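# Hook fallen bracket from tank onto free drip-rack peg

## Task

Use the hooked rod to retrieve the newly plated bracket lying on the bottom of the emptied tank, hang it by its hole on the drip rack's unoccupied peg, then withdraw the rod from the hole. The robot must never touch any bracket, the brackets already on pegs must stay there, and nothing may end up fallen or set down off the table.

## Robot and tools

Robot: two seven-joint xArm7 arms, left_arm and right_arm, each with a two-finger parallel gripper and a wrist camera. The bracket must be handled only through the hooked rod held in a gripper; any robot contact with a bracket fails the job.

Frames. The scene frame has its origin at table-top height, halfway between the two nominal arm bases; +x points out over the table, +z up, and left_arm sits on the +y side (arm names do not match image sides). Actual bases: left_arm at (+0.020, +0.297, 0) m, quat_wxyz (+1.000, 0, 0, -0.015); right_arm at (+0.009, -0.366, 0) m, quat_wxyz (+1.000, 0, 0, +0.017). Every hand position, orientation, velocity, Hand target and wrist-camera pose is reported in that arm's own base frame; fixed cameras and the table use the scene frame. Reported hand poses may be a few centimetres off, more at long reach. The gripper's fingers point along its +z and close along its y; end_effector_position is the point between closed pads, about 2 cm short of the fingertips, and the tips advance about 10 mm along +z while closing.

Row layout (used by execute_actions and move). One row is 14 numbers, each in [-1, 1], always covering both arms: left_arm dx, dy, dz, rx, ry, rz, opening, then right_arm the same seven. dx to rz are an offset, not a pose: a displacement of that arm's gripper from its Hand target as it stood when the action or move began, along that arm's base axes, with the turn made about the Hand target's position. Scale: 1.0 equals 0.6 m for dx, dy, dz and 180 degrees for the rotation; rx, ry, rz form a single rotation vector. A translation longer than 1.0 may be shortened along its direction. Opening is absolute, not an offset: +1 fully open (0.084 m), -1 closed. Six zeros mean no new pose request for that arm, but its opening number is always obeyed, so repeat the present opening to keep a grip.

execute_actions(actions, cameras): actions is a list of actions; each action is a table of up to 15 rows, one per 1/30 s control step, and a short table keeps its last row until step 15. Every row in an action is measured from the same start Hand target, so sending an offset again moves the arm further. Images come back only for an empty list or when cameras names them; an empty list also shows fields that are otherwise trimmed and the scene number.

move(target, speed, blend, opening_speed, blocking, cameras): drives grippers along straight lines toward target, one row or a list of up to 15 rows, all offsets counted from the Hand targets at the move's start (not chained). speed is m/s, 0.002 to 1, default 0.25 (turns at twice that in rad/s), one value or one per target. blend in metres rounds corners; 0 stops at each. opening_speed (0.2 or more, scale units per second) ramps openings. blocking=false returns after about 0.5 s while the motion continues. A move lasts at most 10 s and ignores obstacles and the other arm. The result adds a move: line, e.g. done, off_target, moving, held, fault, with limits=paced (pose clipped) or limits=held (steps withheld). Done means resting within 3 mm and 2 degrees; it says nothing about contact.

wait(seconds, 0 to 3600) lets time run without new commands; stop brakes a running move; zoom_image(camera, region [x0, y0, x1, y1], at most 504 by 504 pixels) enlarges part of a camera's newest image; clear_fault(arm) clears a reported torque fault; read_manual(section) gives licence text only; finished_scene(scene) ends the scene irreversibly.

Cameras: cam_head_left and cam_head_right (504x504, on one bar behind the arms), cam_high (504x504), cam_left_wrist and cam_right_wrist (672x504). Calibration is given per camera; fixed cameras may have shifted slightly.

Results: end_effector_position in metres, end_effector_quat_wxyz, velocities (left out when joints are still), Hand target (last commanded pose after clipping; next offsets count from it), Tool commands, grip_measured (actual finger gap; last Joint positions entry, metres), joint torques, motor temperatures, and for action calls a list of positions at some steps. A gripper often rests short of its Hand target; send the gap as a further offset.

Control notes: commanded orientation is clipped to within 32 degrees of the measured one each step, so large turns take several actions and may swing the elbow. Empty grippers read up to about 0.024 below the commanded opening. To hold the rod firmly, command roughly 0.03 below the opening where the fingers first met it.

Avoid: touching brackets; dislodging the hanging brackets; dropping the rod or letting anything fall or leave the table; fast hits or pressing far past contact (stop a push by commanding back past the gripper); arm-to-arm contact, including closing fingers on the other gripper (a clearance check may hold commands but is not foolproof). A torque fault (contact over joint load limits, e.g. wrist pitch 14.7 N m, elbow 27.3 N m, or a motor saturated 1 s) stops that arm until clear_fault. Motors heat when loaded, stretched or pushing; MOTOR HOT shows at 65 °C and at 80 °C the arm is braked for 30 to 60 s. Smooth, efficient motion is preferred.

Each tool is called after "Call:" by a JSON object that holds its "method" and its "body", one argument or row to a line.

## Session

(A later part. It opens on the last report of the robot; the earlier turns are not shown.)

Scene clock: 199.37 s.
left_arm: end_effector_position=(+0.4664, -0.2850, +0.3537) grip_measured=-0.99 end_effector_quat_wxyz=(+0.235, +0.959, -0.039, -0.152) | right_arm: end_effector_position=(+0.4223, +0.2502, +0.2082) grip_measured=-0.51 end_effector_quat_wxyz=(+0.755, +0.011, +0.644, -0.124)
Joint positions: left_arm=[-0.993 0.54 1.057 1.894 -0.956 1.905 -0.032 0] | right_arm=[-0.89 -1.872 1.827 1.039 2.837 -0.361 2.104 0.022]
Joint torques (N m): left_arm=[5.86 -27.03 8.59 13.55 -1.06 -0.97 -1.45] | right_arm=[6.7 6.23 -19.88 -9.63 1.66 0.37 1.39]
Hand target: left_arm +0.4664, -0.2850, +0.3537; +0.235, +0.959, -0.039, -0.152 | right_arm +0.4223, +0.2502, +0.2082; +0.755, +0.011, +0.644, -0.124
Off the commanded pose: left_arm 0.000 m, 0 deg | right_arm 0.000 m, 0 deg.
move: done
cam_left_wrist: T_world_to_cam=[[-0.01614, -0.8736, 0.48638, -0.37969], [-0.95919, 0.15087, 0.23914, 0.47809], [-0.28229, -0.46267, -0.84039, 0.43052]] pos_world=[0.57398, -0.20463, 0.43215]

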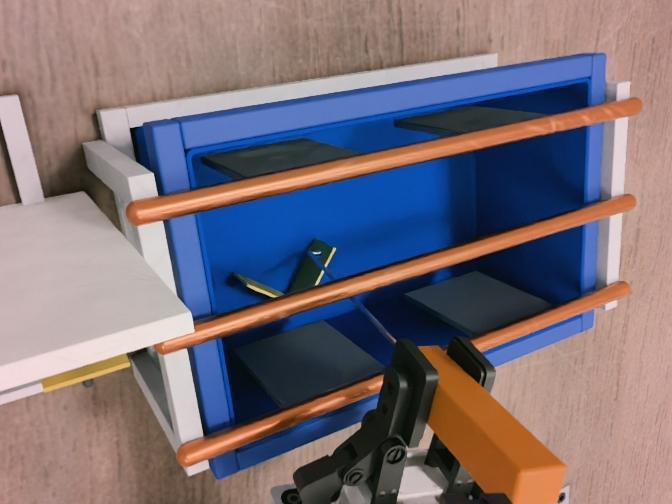

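Call:
{"method": "move", "body": {
  "target": [0,0,0,0,0,0,-1,-0.0014,-0.0082,0,0,0,0,-1],
  "speed": 0.05,
  "cameras": ["cam_left_wrist"]
}}

Call:
{"method": "zoom_image", "body": {
  "camera": "cam_left_wrist",
  "region": [280, 225, 350, 280]
}}

Call:
{"method": "move", "body": {
  "target": [0,0,0,0,0,0,-1,0,0,0.02,0,0,0,-1],
  "speed": 0.03,
  "cameras": ["cam_left_wrist"]
}}

Call:
{"method": "zoom_image", "body": {
  "camera": "cam_left_wrist",
  "region": [260, 220, 380, 310]
}}

Scene clock: 203.23 s.
left_arm: end_effector_position=(+0.4664, -0.2850, +0.3537) grip_measured=-0.99 end_effector_quat_wxyz=(+0.235, +0.959, -0.039, -0.152) | right_arm: end_effector_position=(+0.4215, +0.2453, +0.2082) grip_measured=-0.51 end_effector_quat_wxyz=(+0.755, +0.011, +0.644, -0.124)
Joint positions: left_arm=[-0.993 0.54 1.057 1.894 -0.956 1.905 -0.032 0] | right_arm=[-0.88 -1.877 1.832 1.021 2.841 -0.35 2.107 0.022]
Joint torques (N m): left_arm=[5.88 -26.88 8.8 13.51 -1.14 -1.1 -1.26] | right_arm=[6.6 5.99 -19.71 -9.64 1.63 0.27 1.44]
Hand target: left_arm +0.4664, -0.2850, +0.3537; +0.235, +0.959, -0.039, -0.152 | right_arm +0.4215, +0.2453, +0.2082; +0.755, +0.011, +0.644, -0.124
Off the commanded pose: left_arm 0.000 m, 0 deg | right_arm 0.000 m, 0 deg.
move: done
cam_left_wrist: T_world_to_cam=[[-0.01614, -0.8736, 0.48638, -0.37969], [-0.95919, 0.15087, 0.23914, 0.47809], [-0.28229, -0.46267, -0.84039, 0.43052]] pos_world=[0.57398, -0.20463, 0.43215]

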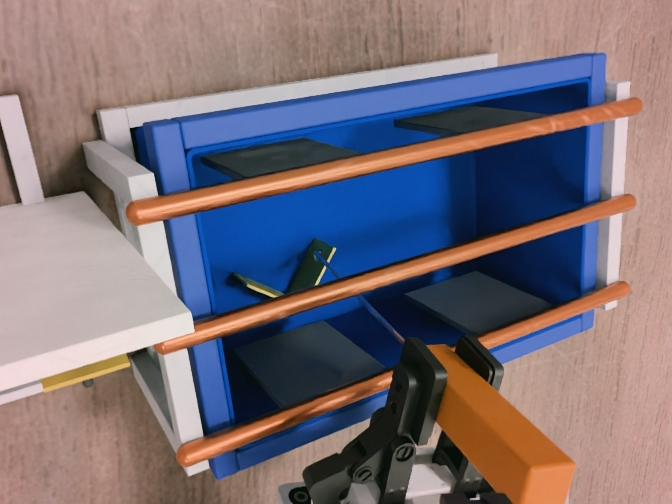

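Scaled by 7.200 from the camera's image (finer frame: 960x720).

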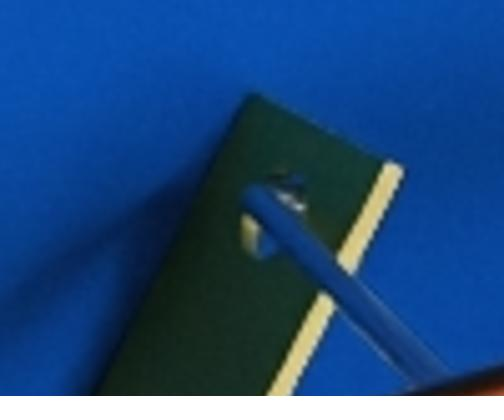

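Scene clock: 203.90 s.
left_arm: end_effector_position=(+0.4664, -0.2850, +0.3537) grip_measured=-0.99 end_effector_quat_wxyz=(+0.235, +0.959, -0.039, -0.152) | right_arm: end_effector_position=(+0.4214, +0.2453, +0.2201) grip_measured=-0.51 end_effector_quat_wxyz=(+0.755, +0.011, +0.644, -0.123)
Joint positions: left_arm=[-0.993 0.54 1.057 1.894 -0.956 1.905 -0.032 0] | right_arm=[-0.88 -1.857 1.809 1.005 2.826 -0.338 2.093 0.022]
Joint torques (N m): left_arm=[5.71 -27.51 8.6 13.55 -1.23 -1.23 -1.36] | right_arm=[-0.94 18.78 -26.61 -9.4 -3.41 0.43 -1.28]
Hand target: left_arm +0.4664, -0.2850, +0.3537; +0.235, +0.959, -0.039, -0.152 | right_arm +0.4215, +0.2453, +0.2202; +0.755, +0.011, +0.644, -0.124
Off the commanded pose: left_arm 0.000 m, 0 deg | right_arm 0.000 m, 0 deg.
move: done
cam_left_wrist: T_world_to_cam=[[-0.01614, -0.8736, 0.48638, -0.37969], [-0.95919, 0.15087, 0.23914, 0.47809], [-0.28229, -0.46267, -0.84039, 0.43052]] pos_world=[0.57398, -0.20463, 0.43215]

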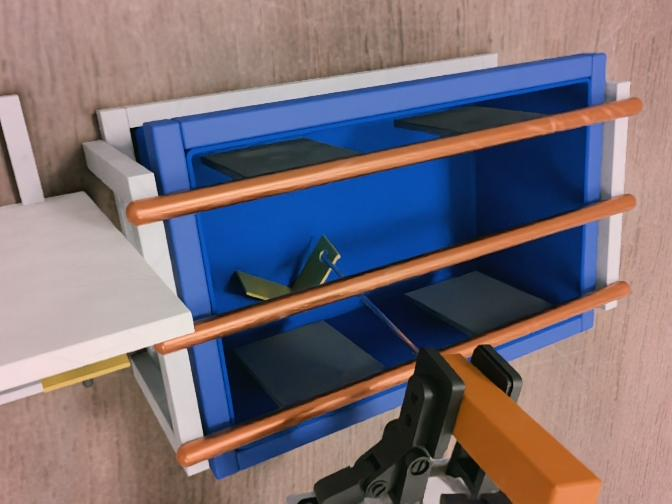

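Scaled by 4.200 from the camera's image (finer frame: 960x720).

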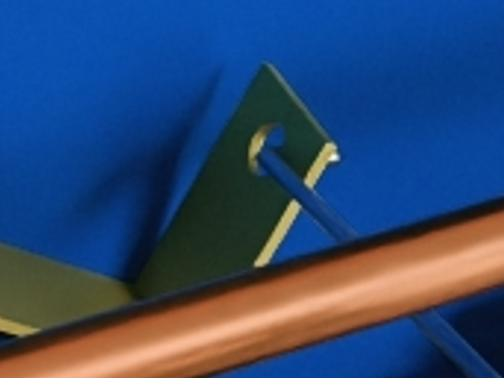

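Call:
{"method": "move", "body": {
  "target": [0,0,0,0,0,0,-1,-0.008,0,0.1,0,0,0,-1],
  "speed": 0.05,
  "cameras": ["cam_left_wrist","cam_head_left"]
}}

Call:
{"method": "zoom_image", "body": {
  "camera": "cam_left_wrist",
  "region": [240, 200, 480, 380]
}}

Scene clock: 207.90 s.
left_arm: end_effector_position=(+0.4664, -0.2850, +0.3537) grip_measured=-0.99 end_effector_quat_wxyz=(+0.235, +0.959, -0.039, -0.152) | right_arm: end_effector_position=(+0.4167, +0.2453, +0.2801) grip_measured=-0.51 end_effector_quat_wxyz=(+0.755, +0.011, +0.644, -0.124)
Joint positions: left_arm=[-0.993 0.54 1.057 1.894 -0.956 1.905 -0.032 0] | right_arm=[-0.869 -1.744 1.693 0.942 2.739 -0.294 2.019 0.022]
Joint torques (N m): left_arm=[5.78 -27.46 8.84 13.63 -1.13 -1.45 -1.46] | right_arm=[6.54 18.85 -27.19 -6.66 -3.6 0.48 -1.27]
Hand target: left_arm +0.4664, -0.2850, +0.3537; +0.235, +0.959, -0.039, -0.152 | right_arm +0.4167, +0.2453, +0.2802; +0.755, +0.011, +0.644, -0.124
Off the commanded pose: left_arm 0.000 m, 0 deg | right_arm 0.000 m, 0 deg.
move: done
cam_left_wrist: T_world_to_cam=[[-0.01614, -0.8736, 0.48638, -0.37969], [-0.95919, 0.15087, 0.23914, 0.47809], [-0.28229, -0.46267, -0.84039, 0.43052]] pos_world=[0.57398, -0.20463, 0.43215]
Images, in order (width x height): cam_head_left 504x504, cam_left_wrist 672x504.

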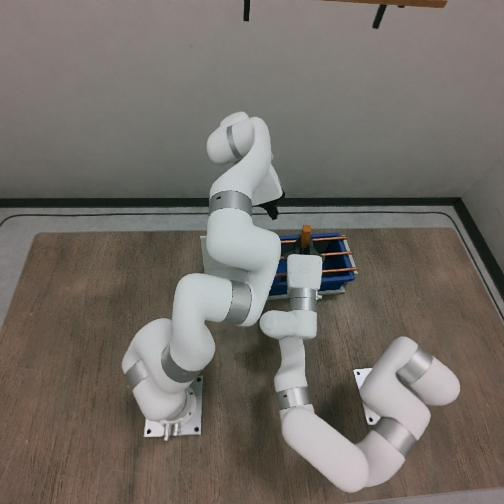

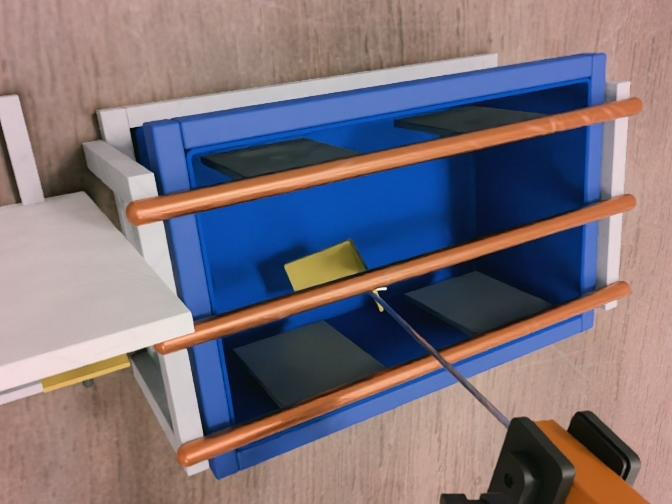

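Scaled by 2.100 from the camera's image (finer frame: 960x720).

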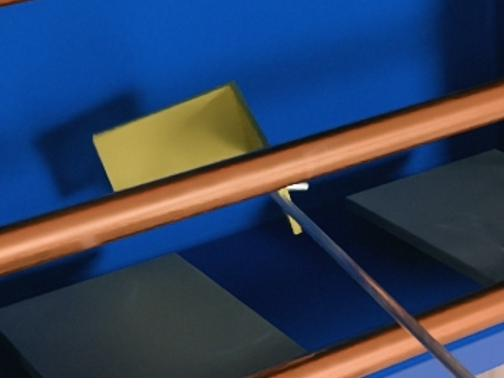

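Call:
{"method": "move", "body": {
  "target": [
    [0,0,0,0,0,0,-1,-0.013,0,0.03,0,0,0,-1],
    [0,0,0,0,0,0,-1,-0.013,0,0.075,0,0,0,-1]
  ],
  "speed": 0.05,
  "cameras": ["cam_left_wrist"]
}}

Call:
{"method": "zoom_image", "body": {
  "camera": "cam_left_wrist",
  "region": [240, 200, 480, 380]
}}

Scene clock: 214.17 s.
left_arm: end_effector_position=(+0.4664, -0.2850, +0.3537) grip_measured=-0.99 end_effector_quat_wxyz=(+0.235, +0.959, -0.039, -0.152) | right_arm: end_effector_position=(+0.4089, +0.2452, +0.3252) grip_measured=-0.51 end_effector_quat_wxyz=(+0.755, +0.011, +0.644, -0.124)
Joint positions: left_arm=[-0.993 0.54 1.057 1.894 -0.956 1.905 -0.032 0] | right_arm=[-0.849 -1.65 1.602 0.913 2.668 -0.284 1.958 0.022]
Joint torques (N m): left_arm=[5.57 -27.65 9.11 13.63 -1.01 -1.42 -1.25] | right_arm=[-6.33 19.54 -27.14 -2.51 -3.75 0.57 -1.28]
Hand target: left_arm +0.4664, -0.2850, +0.3537; +0.235, +0.959, -0.039, -0.152 | right_arm +0.4089, +0.2453, +0.3252; +0.755, +0.011, +0.644, -0.124
Off the commanded pose: left_arm 0.000 m, 0 deg | right_arm 0.000 m, 0 deg.
move: done
cam_left_wrist: T_world_to_cam=[[-0.01614, -0.8736, 0.48638, -0.37969], [-0.95919, 0.15087, 0.23914, 0.47809], [-0.28229, -0.46267, -0.84039, 0.43052]] pos_world=[0.57398, -0.20463, 0.43215]

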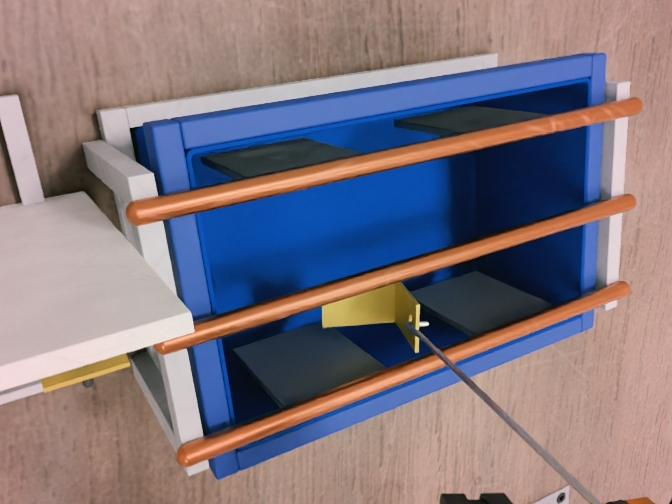

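Scaled by 2.100 from the camera's image (finer frame: 960x720).

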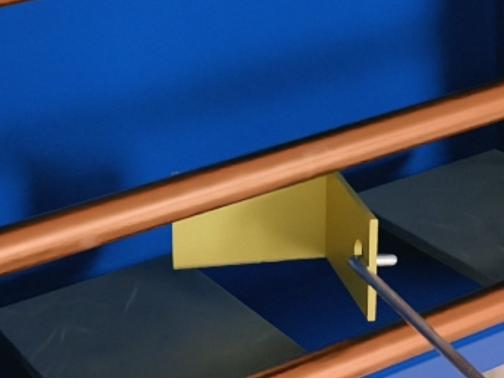

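Call:
{"method": "move", "body": {
  "target": [
    [0,0,0,0,0,0,-1,0.006,0,0.005,0,0,0,-1],
    [0,0,0,0,0,0,-1,0.006,0,0.15,0,0,0,-1]
  ],
  "speed": 0.06,
  "cameras": ["cam_left_wrist","cam_high"]
}}

Scene clock: 219.43 s.
left_arm: end_effector_position=(+0.4664, -0.2850, +0.3537) grip_measured=-0.99 end_effector_quat_wxyz=(+0.235, +0.959, -0.039, -0.152) | right_arm: end_effector_position=(+0.4125, +0.2453, +0.4152) grip_measured=-0.51 end_effector_quat_wxyz=(+0.755, +0.011, +0.644, -0.124)
Joint positions: left_arm=[-0.993 0.54 1.057 1.894 -0.956 1.905 -0.032 0] | right_arm=[-0.868 -1.453 1.42 0.959 2.516 -0.281 1.839 0.022]
Joint torques (N m): left_arm=[5.45 -27.82 9.32 13.38 -0.82 -1.42 -1.3] | right_arm=[-6.2 19.36 -26.93 5.67 -3.55 -1.49 -1.36]
Hand target: left_arm +0.4664, -0.2850, +0.3537; +0.235, +0.959, -0.039, -0.152 | right_arm +0.4125, +0.2453, +0.4152; +0.755, +0.011, +0.644, -0.124
Off the commanded pose: left_arm 0.000 m, 0 deg | right_arm 0.000 m, 0 deg.
move: done
cam_left_wrist: T_world_to_cam=[[-0.01614, -0.8736, 0.48638, -0.37969], [-0.95919, 0.15087, 0.23914, 0.47809], [-0.28229, -0.46267, -0.84039, 0.43052]] pos_world=[0.57398, -0.20463, 0.43215]
Images, in order (width x height): cam_high 504x504, cam_left_wrist 672x504.

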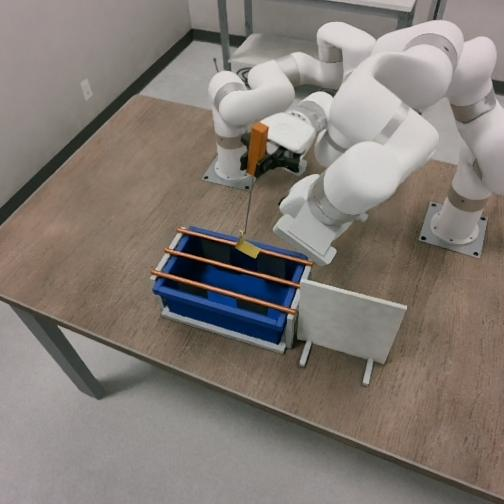

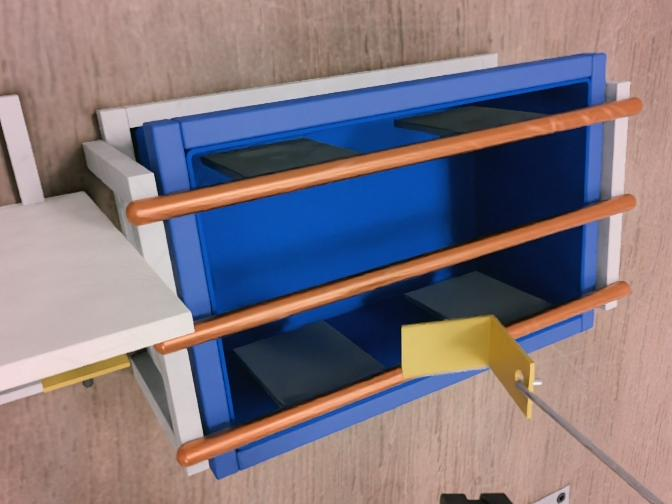

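Call:
{"method": "move", "body": {
  "target": [
    [-0.04,0.2,0.12,-0.07,0.15,0.21,-1,-0.05,0,0.08,0,0,0,-1],
    [-0.077,0.425,0.12,-0.1408,0.3048,0.4232,-1,-0.2,-0.05,0.08,0,0,0,-1],
    [-0.077,0.425,0,-0.1408,0.3048,0.4232,-1,-0.2,-0.05,0.08,0,0,0,-1]
  ],
  "speed": 0.12,
  "blend": 0.02,
  "cameras": ["all"]
}}

Scene clock: 233.87 s.
left_arm: end_effector_position=(+0.4202, -0.0300, +0.3537) grip_measured=-0.99 end_effector_quat_wxyz=(+0.449, +0.546, +0.608, -0.361) | right_arm: end_effector_position=(+0.2925, +0.2153, +0.4632) grip_measured=-0.51 end_effector_quat_wxyz=(+0.755, +0.011, +0.644, -0.124)
Joint positions: left_arm=[-0.819 -0.296 1.198 0.989 -0.927 1.478 -1.068 0] | right_arm=[-0.409 -1.31 1.242 0.783 2.442 -0.518 1.657 0.022]
Joint torques (N m): left_arm=[-5.96 1.34 -4.13 10.87 -2.48 1.36 1.63] | right_arm=[6.45 15.93 -22.12 4.74 1.16 -1.25 -1.34]
Hand target: left_arm +0.4202, -0.0300, +0.3537; +0.449, +0.546, +0.608, -0.361 | right_arm +0.2925, +0.2153, +0.4632; +0.755, +0.011, +0.644, -0.124
Off the commanded pose: left_arm 0.000 m, 0 deg | right_arm 0.000 m, 0 deg.
move: done
cam_left_wrist: T_world_to_cam=[[0.9848, 0.15484, 0.07867, -0.40328], [-0.01591, -0.37064, 0.92864, -0.2606], [0.17295, -0.91578, -0.36255, 0.16156]] pos_world=[0.36506, 0.11381, 0.3323]
cam_right_wrist: T_world_to_cam=[[0.19467, 0.97308, -0.12336, -0.17365], [-0.14926, 0.15369, 0.97678, -0.37673], [0.96945, -0.17174, 0.17516, -0.19772]] pos_world=[0.16925, 0.19292, 0.3812]

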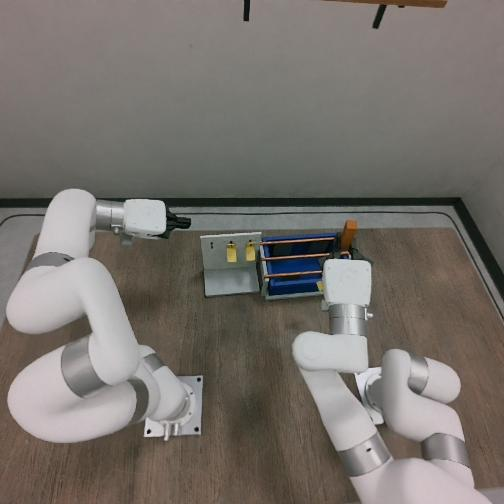

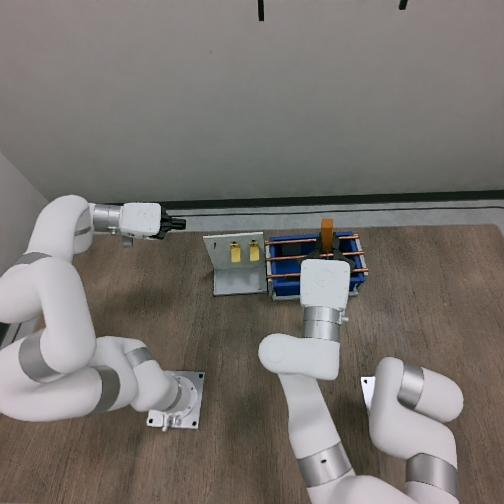

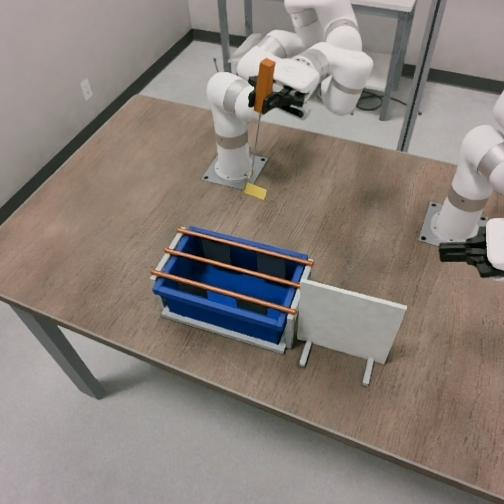

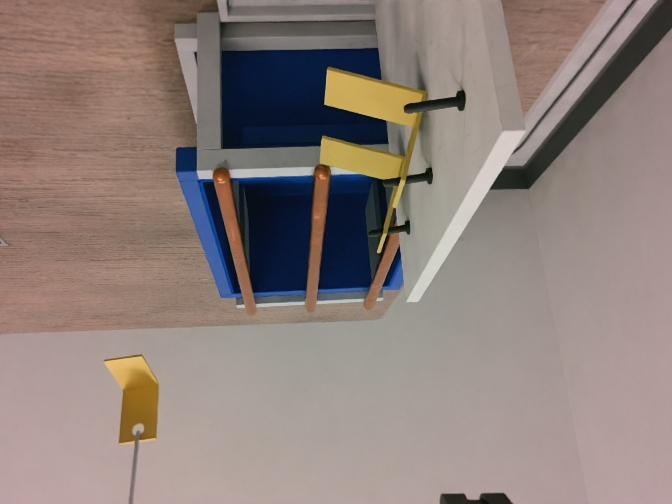

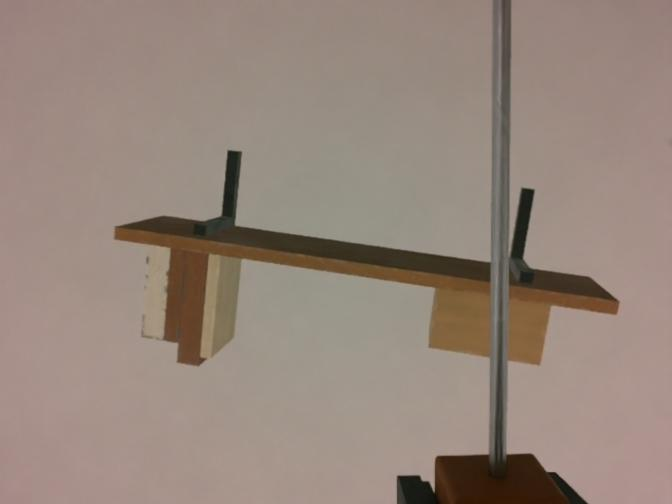

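Call:
{"method": "zoom_image", "body": {
  "camera": "cam_head_left",
  "region": [195, 225, 275, 305]
}}

Call:
{"method": "zoom_image", "body": {
  "camera": "cam_head_right",
  "region": [200, 225, 280, 305]
}}

Call:
{"method": "zoom_image", "body": {
  "camera": "cam_left_wrist",
  "region": [380, 60, 500, 150]
}}

Scaled by 6.300 from the camera's image (finer frame: 720x720).

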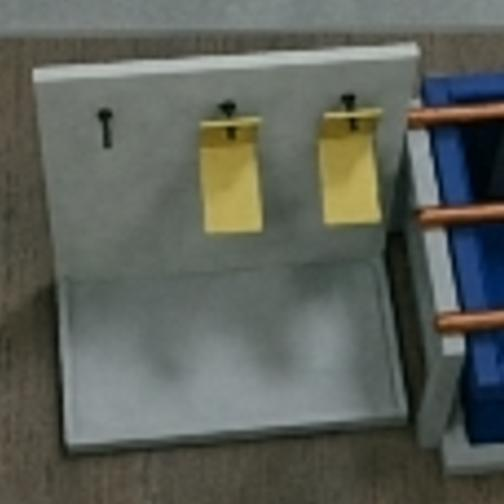

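Scaled by 6.300 from the camera's image (finer frame: 720x720).

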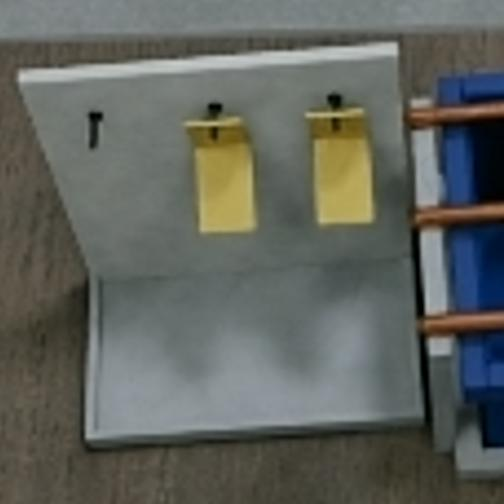

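Scaled by 4.200 from the camera's image (finer frame: 960x720).

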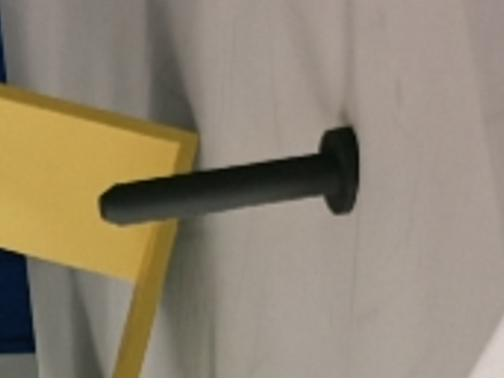

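Call:
{"method": "move", "body": {
  "target": [
    [0,0.1,-0.078,0,0,0,-1,0,0,0,-0.0478,0.0409,0.5547,-1],
    [0,0.1,-0.078,0,0,0,-1,0.118,0.486,-0.05,-0.0478,0.0409,0.5547,-1]
  ],
  "speed": 0.14,
  "cameras": ["all"]
}}

Scene clock: 253.63 s.
left_arm: end_effector_position=(+0.4202, +0.0300, +0.3069) grip_measured=-0.99 end_effector_quat_wxyz=(+0.449, +0.546, +0.608, -0.361) | right_arm: end_effector_position=(+0.3633, +0.5069, +0.4332) grip_measured=-0.51 end_effector_quat_wxyz=(+0.542, -0.541, +0.455, +0.455)
Joint positions: left_arm=[-1.229 -0.296 1.74 1.052 -0.845 1.537 -0.949 0] | right_arm=[0.25 0.002 0.456 1.106 1.938 0.952 0.811 0.022]
Joint torques (N m): left_arm=[-6.29 1.32 -4.84 14.55 0.43 -0.76 -1.78] | right_arm=[6.53 -10.14 3.18 22.91 -1.5 0.1 -1.33]
Hand target: left_arm +0.4202, +0.0300, +0.3069; +0.449, +0.546, +0.608, -0.361 | right_arm +0.3633, +0.5069, +0.4332; +0.542, -0.541, +0.455, +0.455
Off the commanded pose: left_arm 0.000 m, 0 deg | right_arm 0.000 m, 0 deg.
move: done
cam_left_wrist: T_world_to_cam=[[0.9848, 0.15484, 0.07867, -0.40889], [-0.01591, -0.37064, 0.92864, -0.1949], [0.17295, -0.91578, -0.36255, 0.19954]] pos_world=[0.36506, 0.17381, 0.2855]
cam_right_wrist: T_world_to_cam=[[-0.98817, -0.00296, -0.15332, 0.46256], [-0.1533, -0.00549, 0.98816, -0.30446], [-0.00377, 0.99998, 0.00497, -0.37763]] pos_world=[0.409, 0.37732, 0.37365]

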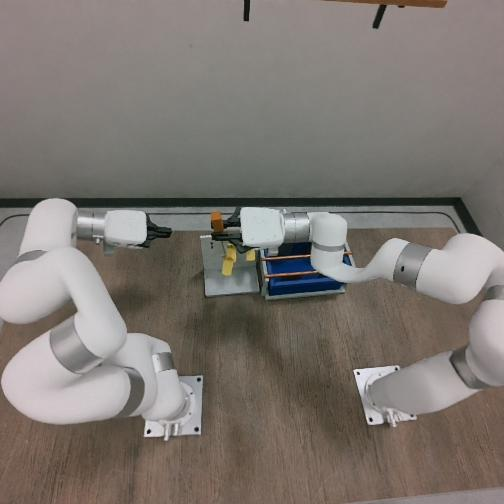

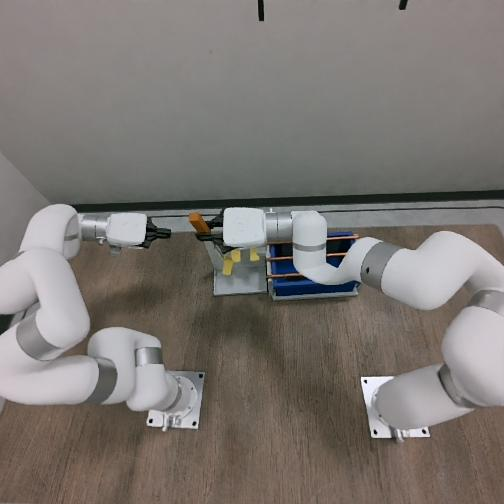

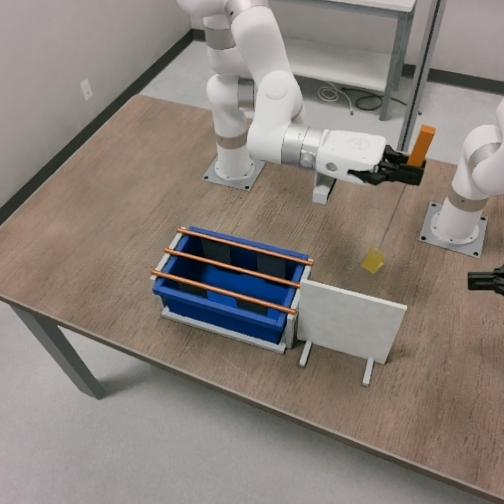

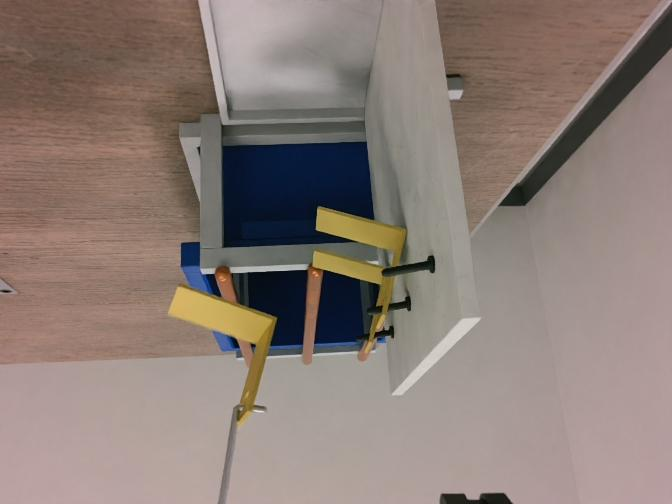

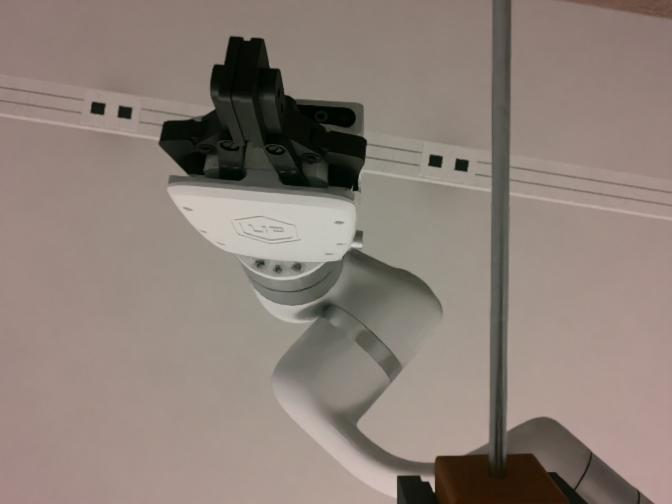

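Call:
{"method": "zoom_image", "body": {
  "camera": "cam_left_wrist",
  "region": [370, 240, 450, 300]
}}

Call:
{"method": "zoom_image", "body": {
  "camera": "cam_left_wrist",
  "region": [200, 380, 280, 440]
}}

Call:
{"method": "zoom_image", "body": {
  "camera": "cam_head_left",
  "region": [190, 215, 250, 275]
}}

Call:
{"method": "zoom_image", "body": {
  "camera": "cam_head_right",
  "region": [190, 215, 250, 275]
}}

Scaled by 6.300 from the camera's image (finer frame: 960x720).

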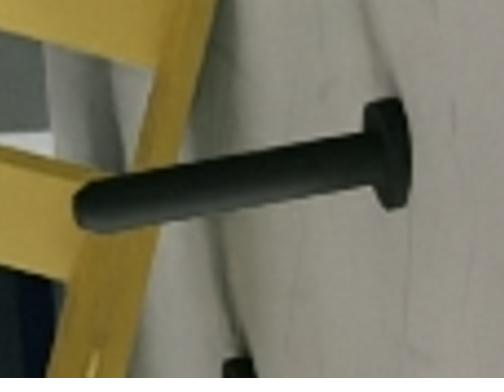

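Scaled by 6.300 from the camera's image (finer frame: 960x720).

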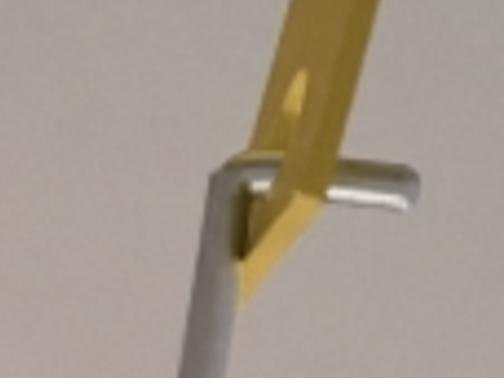

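Scaled by 8.400 from the camera's image (finer frame: 720x720).

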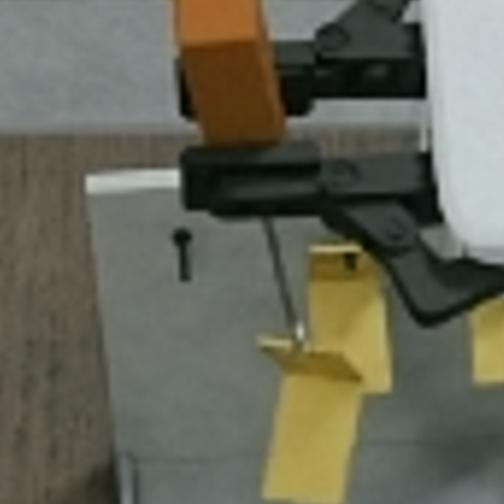

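Scaled by 8.400 from the camera's image (finer frame: 720x720).

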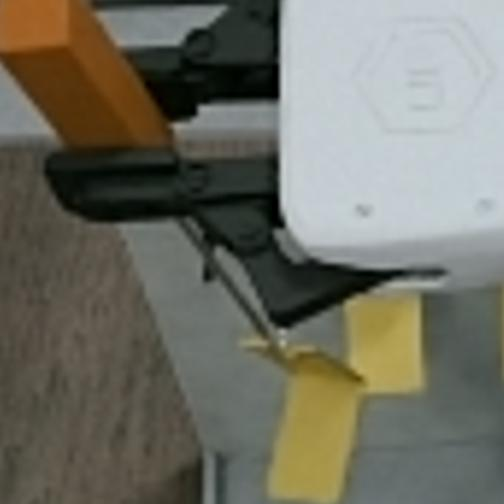

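Call:
{"method": "move", "body": {
  "target": [0,0,0,0,0,0,-1,0.0607,0.0647,-0.0783,0,0,0,-1],
  "speed": 0.05,
  "cameras": ["cam_left_wrist","cam_head_left","cam_head_right"]
}}

Call:
{"method": "zoom_image", "body": {
  "camera": "cam_left_wrist",
  "region": [290, 240, 450, 360]
}}

Call:
{"method": "zoom_image", "body": {
  "camera": "cam_head_left",
  "region": [190, 215, 250, 275]
}}

Call:
{"method": "zoom_image", "body": {
  "camera": "cam_head_right",
  "region": [190, 215, 250, 275]
}}

Scene clock: 269.70 s.
left_arm: end_effector_position=(+0.4202, +0.0300, +0.3069) grip_measured=-0.99 end_effector_quat_wxyz=(+0.449, +0.546, +0.608, -0.361) | right_arm: end_effector_position=(+0.3997, +0.5457, +0.3862) grip_measured=-0.51 end_effector_quat_wxyz=(+0.542, -0.541, +0.455, +0.455)
Joint positions: left_arm=[-1.229 -0.296 1.74 1.052 -0.845 1.537 -0.949 0] | right_arm=[0.294 0.247 0.471 1.264 1.934 0.887 0.695 0.022]
Joint torques (N m): left_arm=[-6.25 1.34 -5.19 14.34 0.52 -0.79 -1.59] | right_arm=[6.51 -14.29 5.55 22.56 -1.94 0.26 -1.32]
Hand target: left_arm +0.4202, +0.0300, +0.3069; +0.449, +0.546, +0.608, -0.361 | right_arm +0.3997, +0.5457, +0.3862; +0.542, -0.541, +0.455, +0.455
Off the commanded pose: left_arm 0.000 m, 0 deg | right_arm 0.000 m, 0 deg.
move: done
cam_left_wrist: T_world_to_cam=[[0.9848, 0.15484, 0.07867, -0.40889], [-0.01591, -0.37064, 0.92864, -0.1949], [0.17295, -0.91578, -0.36255, 0.19954]] pos_world=[0.36506, 0.17381, 0.2855]
Images, in order (width x height): cam_head_left 504x504, cam_head_right 504x504, cam_left_wrist 672x504.

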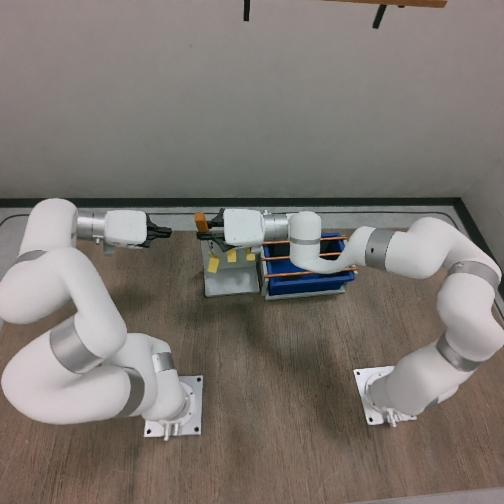

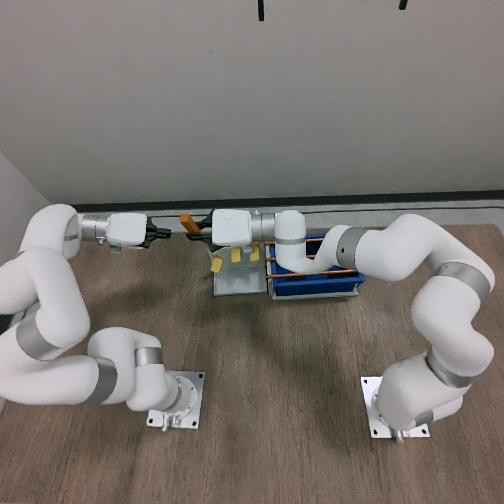

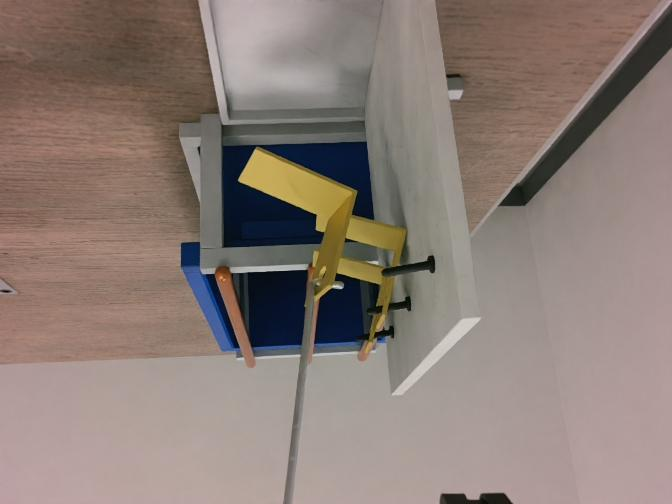

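Scaled by 3.150 from the camera's image (finer frame: 960x720).

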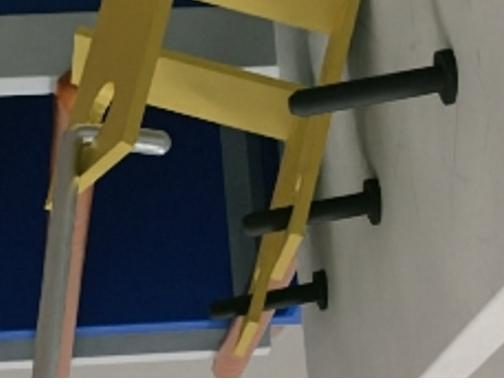

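Scaled by 8.400 from the camera's image (finer frame: 720x720).

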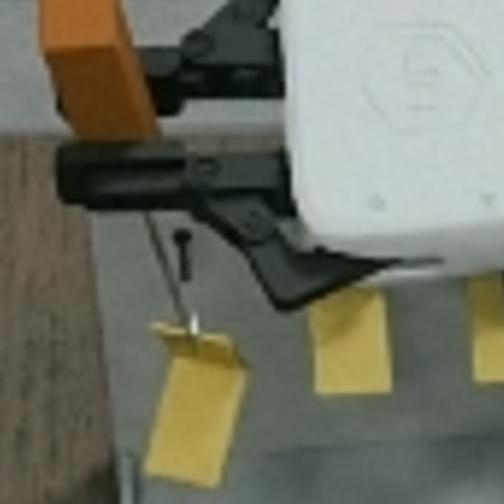

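Scaled by 8.400 from the camera's image (finer frame: 720x720).

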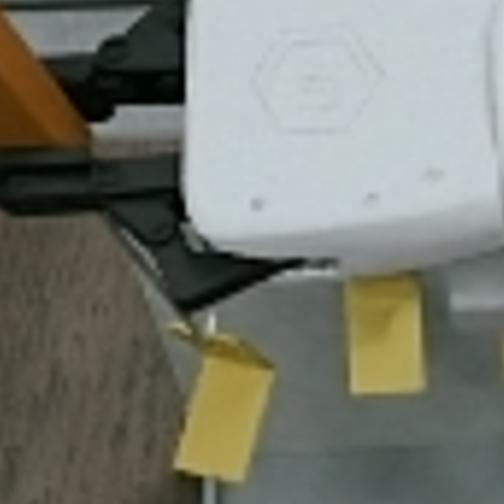

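Call:
{"method": "move", "body": {
  "target": [0,0,0,0,0,0,-1,0.022,0.0042,0,0,0,0,-1],
  "speed": 0.04,
  "cameras": ["cam_left_wrist","cam_head_left"]
}}

Call:
{"method": "zoom_image", "body": {
  "camera": "cam_left_wrist",
  "region": [290, 240, 450, 360]
}}

Call:
{"method": "zoom_image", "body": {
  "camera": "cam_head_left",
  "region": [195, 230, 235, 270]
}}

Scene clock: 277.07 s.
left_arm: end_effector_position=(+0.4202, +0.0300, +0.3069) grip_measured=-0.99 end_effector_quat_wxyz=(+0.449, +0.546, +0.608, -0.361) | right_arm: end_effector_position=(+0.4129, +0.5482, +0.3862) grip_measured=-0.51 end_effector_quat_wxyz=(+0.542, -0.541, +0.455, +0.455)
Joint positions: left_arm=[-1.229 -0.296 1.74 1.052 -0.845 1.537 -0.949 0] | right_arm=[0.296 0.286 0.464 1.312 1.906 0.883 0.71 0.022]
Joint torques (N m): left_arm=[-6.01 1.23 -5.06 14.21 0.19 -0.66 -1.54] | right_arm=[6.58 -15.2 0.27 22.53 -1.88 0.18 1.42]
Hand target: left_arm +0.4202, +0.0300, +0.3069; +0.449, +0.546, +0.608, -0.361 | right_arm +0.4129, +0.5482, +0.3862; +0.542, -0.541, +0.455, +0.455
Off the commanded pose: left_arm 0.000 m, 0 deg | right_arm 0.000 m, 0 deg.
move: done
cam_left_wrist: T_world_to_cam=[[0.9848, 0.15484, 0.07867, -0.40889], [-0.01591, -0.37064, 0.92864, -0.1949], [0.17295, -0.91578, -0.36255, 0.19954]] pos_world=[0.36506, 0.17381, 0.2855]
Images, in order (width x height): cam_head_left 504x504, cam_left_wrist 672x504.

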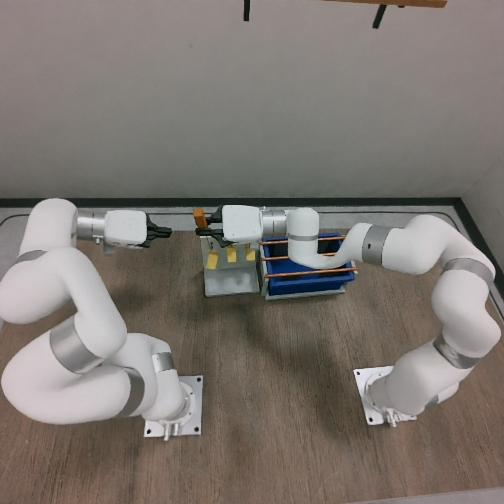

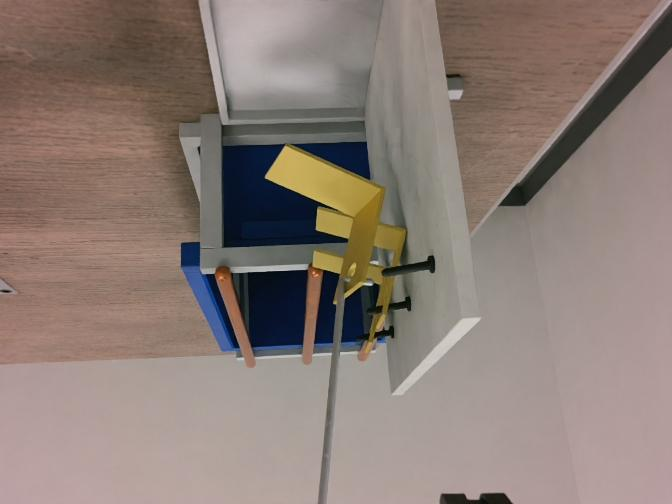

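Scaled by 3.150 from the camera's image (finer frame: 960x720).

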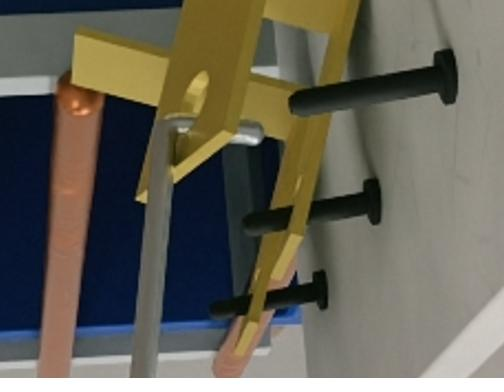

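Scaled by 12.600 from the camera's image (finer frame: 720x720).

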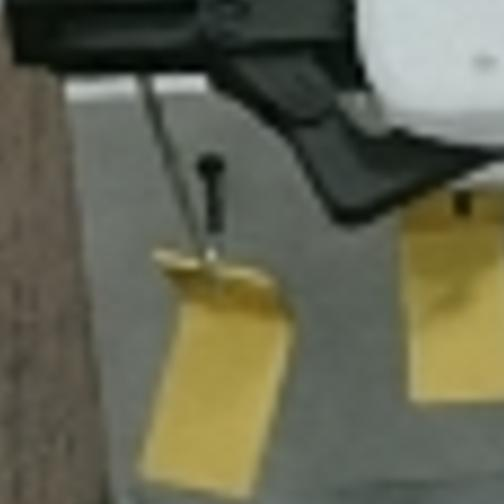

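Call:
{"method": "move", "body": {
  "target": [0,0,0,0,0,0,-1,0.0145,-0.0005,0,0,0,0,-1],
  "speed": 0.03,
  "cameras": ["cam_left_wrist","cam_head_left"]
}}

Call:
{"method": "zoom_image", "body": {
  "camera": "cam_left_wrist",
  "region": [320, 240, 440, 330]
}}

Call:
{"method": "zoom_image", "body": {
  "camera": "cam_head_left",
  "region": [195, 230, 235, 270]
}}

Scene clock: 281.20 s.
left_arm: end_effector_position=(+0.4202, +0.0300, +0.3069) grip_measured=-0.99 end_effector_quat_wxyz=(+0.449, +0.546, +0.608, -0.361) | right_arm: end_effector_position=(+0.4216, +0.5479, +0.3862) grip_measured=-0.51 end_effector_quat_wxyz=(+0.542, -0.541, +0.455, +0.455)
Joint positions: left_arm=[-1.229 -0.296 1.74 1.052 -0.845 1.537 -0.949 0] | right_arm=[0.295 0.307 0.458 1.338 1.888 0.885 0.722 0.022]
Joint torques (N m): left_arm=[-5.87 1.28 -5.44 14.25 0.1 -0.65 -1.51] | right_arm=[-6.29 -15.87 0.45 22.46 -1.98 2.59 1.4]
Hand target: left_arm +0.4202, +0.0300, +0.3069; +0.449, +0.546, +0.608, -0.361 | right_arm +0.4216, +0.5479, +0.3862; +0.542, -0.541, +0.455, +0.455
Off the commanded pose: left_arm 0.000 m, 0 deg | right_arm 0.000 m, 0 deg.
move: done
cam_left_wrist: T_world_to_cam=[[0.9848, 0.15484, 0.07867, -0.40889], [-0.01591, -0.37064, 0.92864, -0.1949], [0.17295, -0.91578, -0.36255, 0.19954]] pos_world=[0.36506, 0.17381, 0.2855]
Images, in order (width x height): cam_head_left 504x504, cam_left_wrist 672x504.

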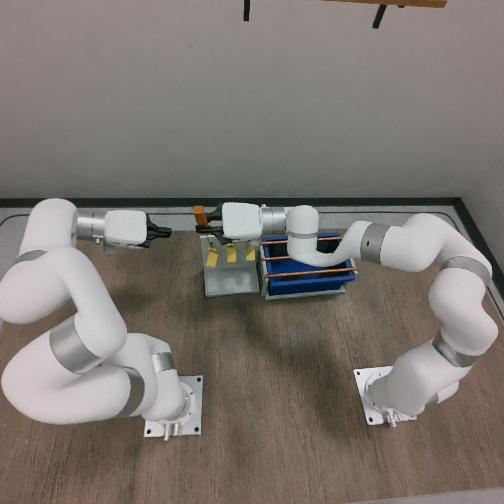

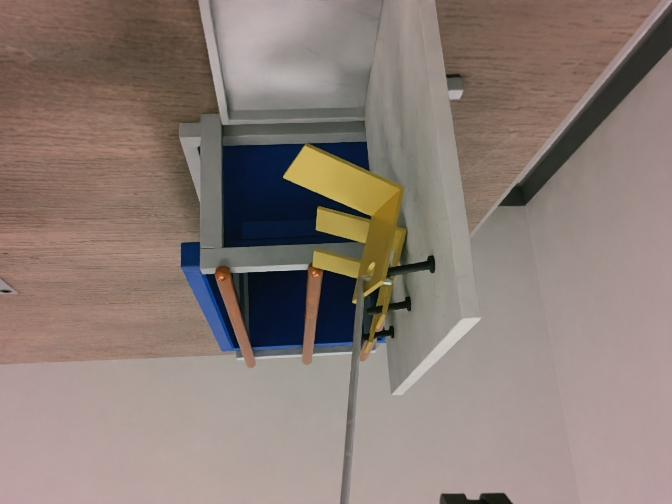

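Scaled by 4.200 from the camera's image (finer frame: 960x720).

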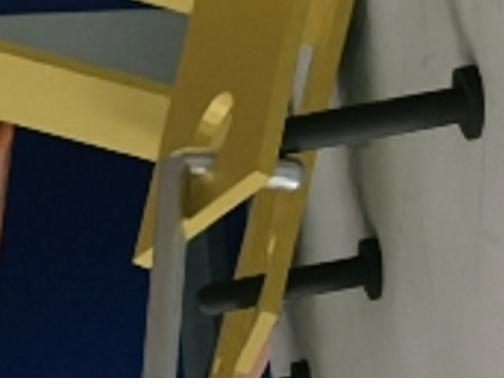

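Scaled by 12.600 from the camera's image (finer frame: 720x720).

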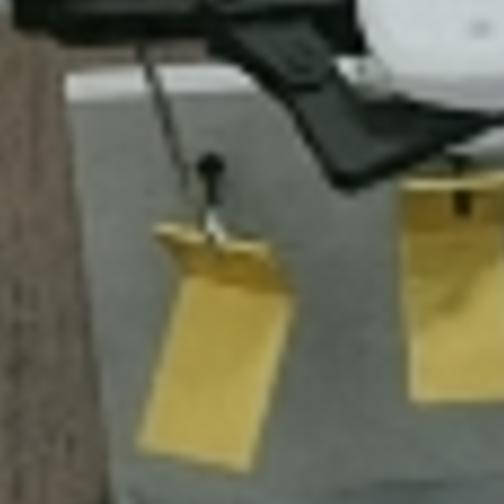

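Call:
{"method": "move", "body": {
  "target": [
    [0,0,0,0,0,0,-1,0,0,0.0033,0,0,0,-1],
    [0,0,0,0,0,0,-1,0.01,-0.0003,0.0033,0,0,0,-1]
  ],
  "speed": 0.03,
  "cameras": ["cam_left_wrist","cam_head_left"]
}}

Call:
{"method": "zoom_image", "body": {
  "camera": "cam_left_wrist",
  "region": [320, 240, 440, 330]
}}

Call:
{"method": "zoom_image", "body": {
  "camera": "cam_head_left",
  "region": [195, 230, 235, 270]
}}

Scene clock: 286.70 s.
left_arm: end_effector_position=(+0.4202, +0.0300, +0.3069) grip_measured=-0.99 end_effector_quat_wxyz=(+0.449, +0.546, +0.608, -0.361) | right_arm: end_effector_position=(+0.4276, +0.5477, +0.3882) grip_measured=-0.51 end_effector_quat_wxyz=(+0.542, -0.541, +0.455, +0.455)
Joint positions: left_arm=[-1.229 -0.296 1.74 1.052 -0.845 1.537 -0.949 0] | right_arm=[0.295 0.319 0.453 1.359 1.873 0.886 0.735 0.022]
Joint torques (N m): left_arm=[-5.7 1.26 -5.2 14.39 0.28 -0.66 -1.49] | right_arm=[-5.87 -16.25 0.59 22.38 -1.92 2.49 1.39]
Hand target: left_arm +0.4202, +0.0300, +0.3069; +0.449, +0.546, +0.608, -0.361 | right_arm +0.4276, +0.5477, +0.3882; +0.542, -0.541, +0.455, +0.455
Off the commanded pose: left_arm 0.000 m, 0 deg | right_arm 0.000 m, 0 deg.
move: done
cam_left_wrist: T_world_to_cam=[[0.9848, 0.15484, 0.07867, -0.40889], [-0.01591, -0.37064, 0.92864, -0.1949], [0.17295, -0.91578, -0.36255, 0.19954]] pos_world=[0.36506, 0.17381, 0.2855]
Images, in order (width x height): cam_head_left 504x504, cam_left_wrist 672x504.

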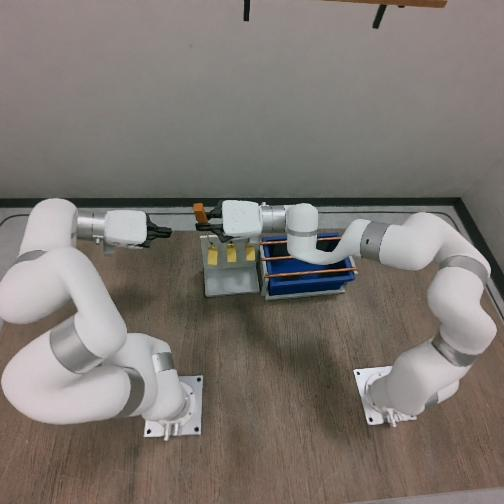

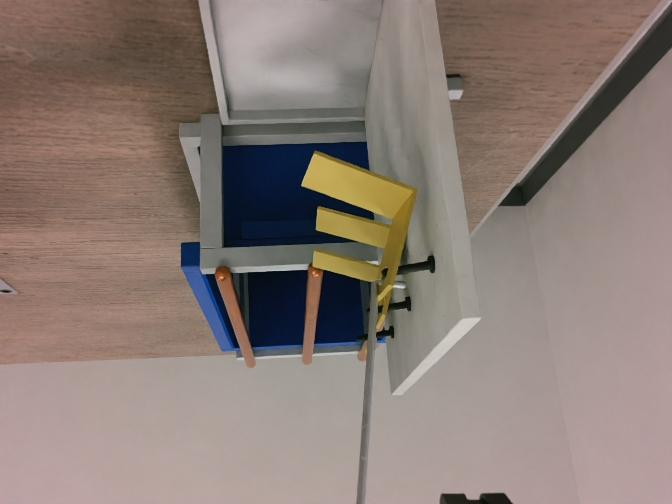

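Scaled by 4.200 from the camera's image (finer frame: 960x720).

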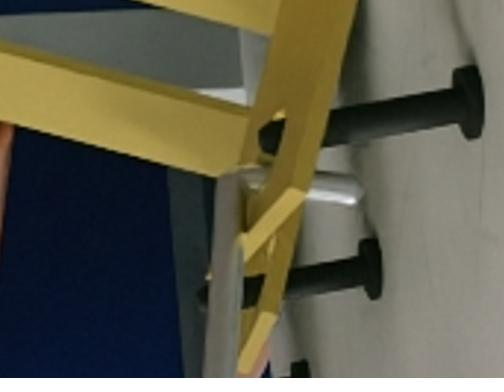

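Scaled by 12.600 from the camera's image (finer frame: 720x720).

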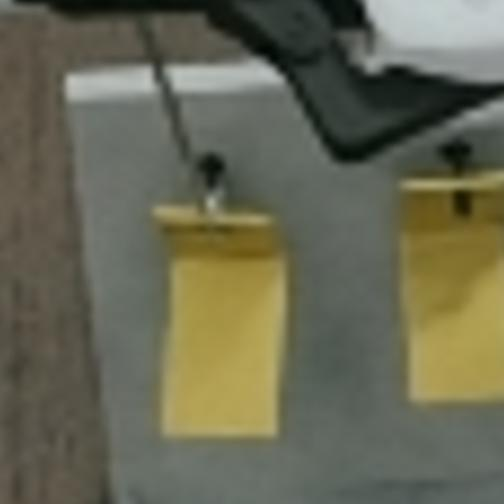

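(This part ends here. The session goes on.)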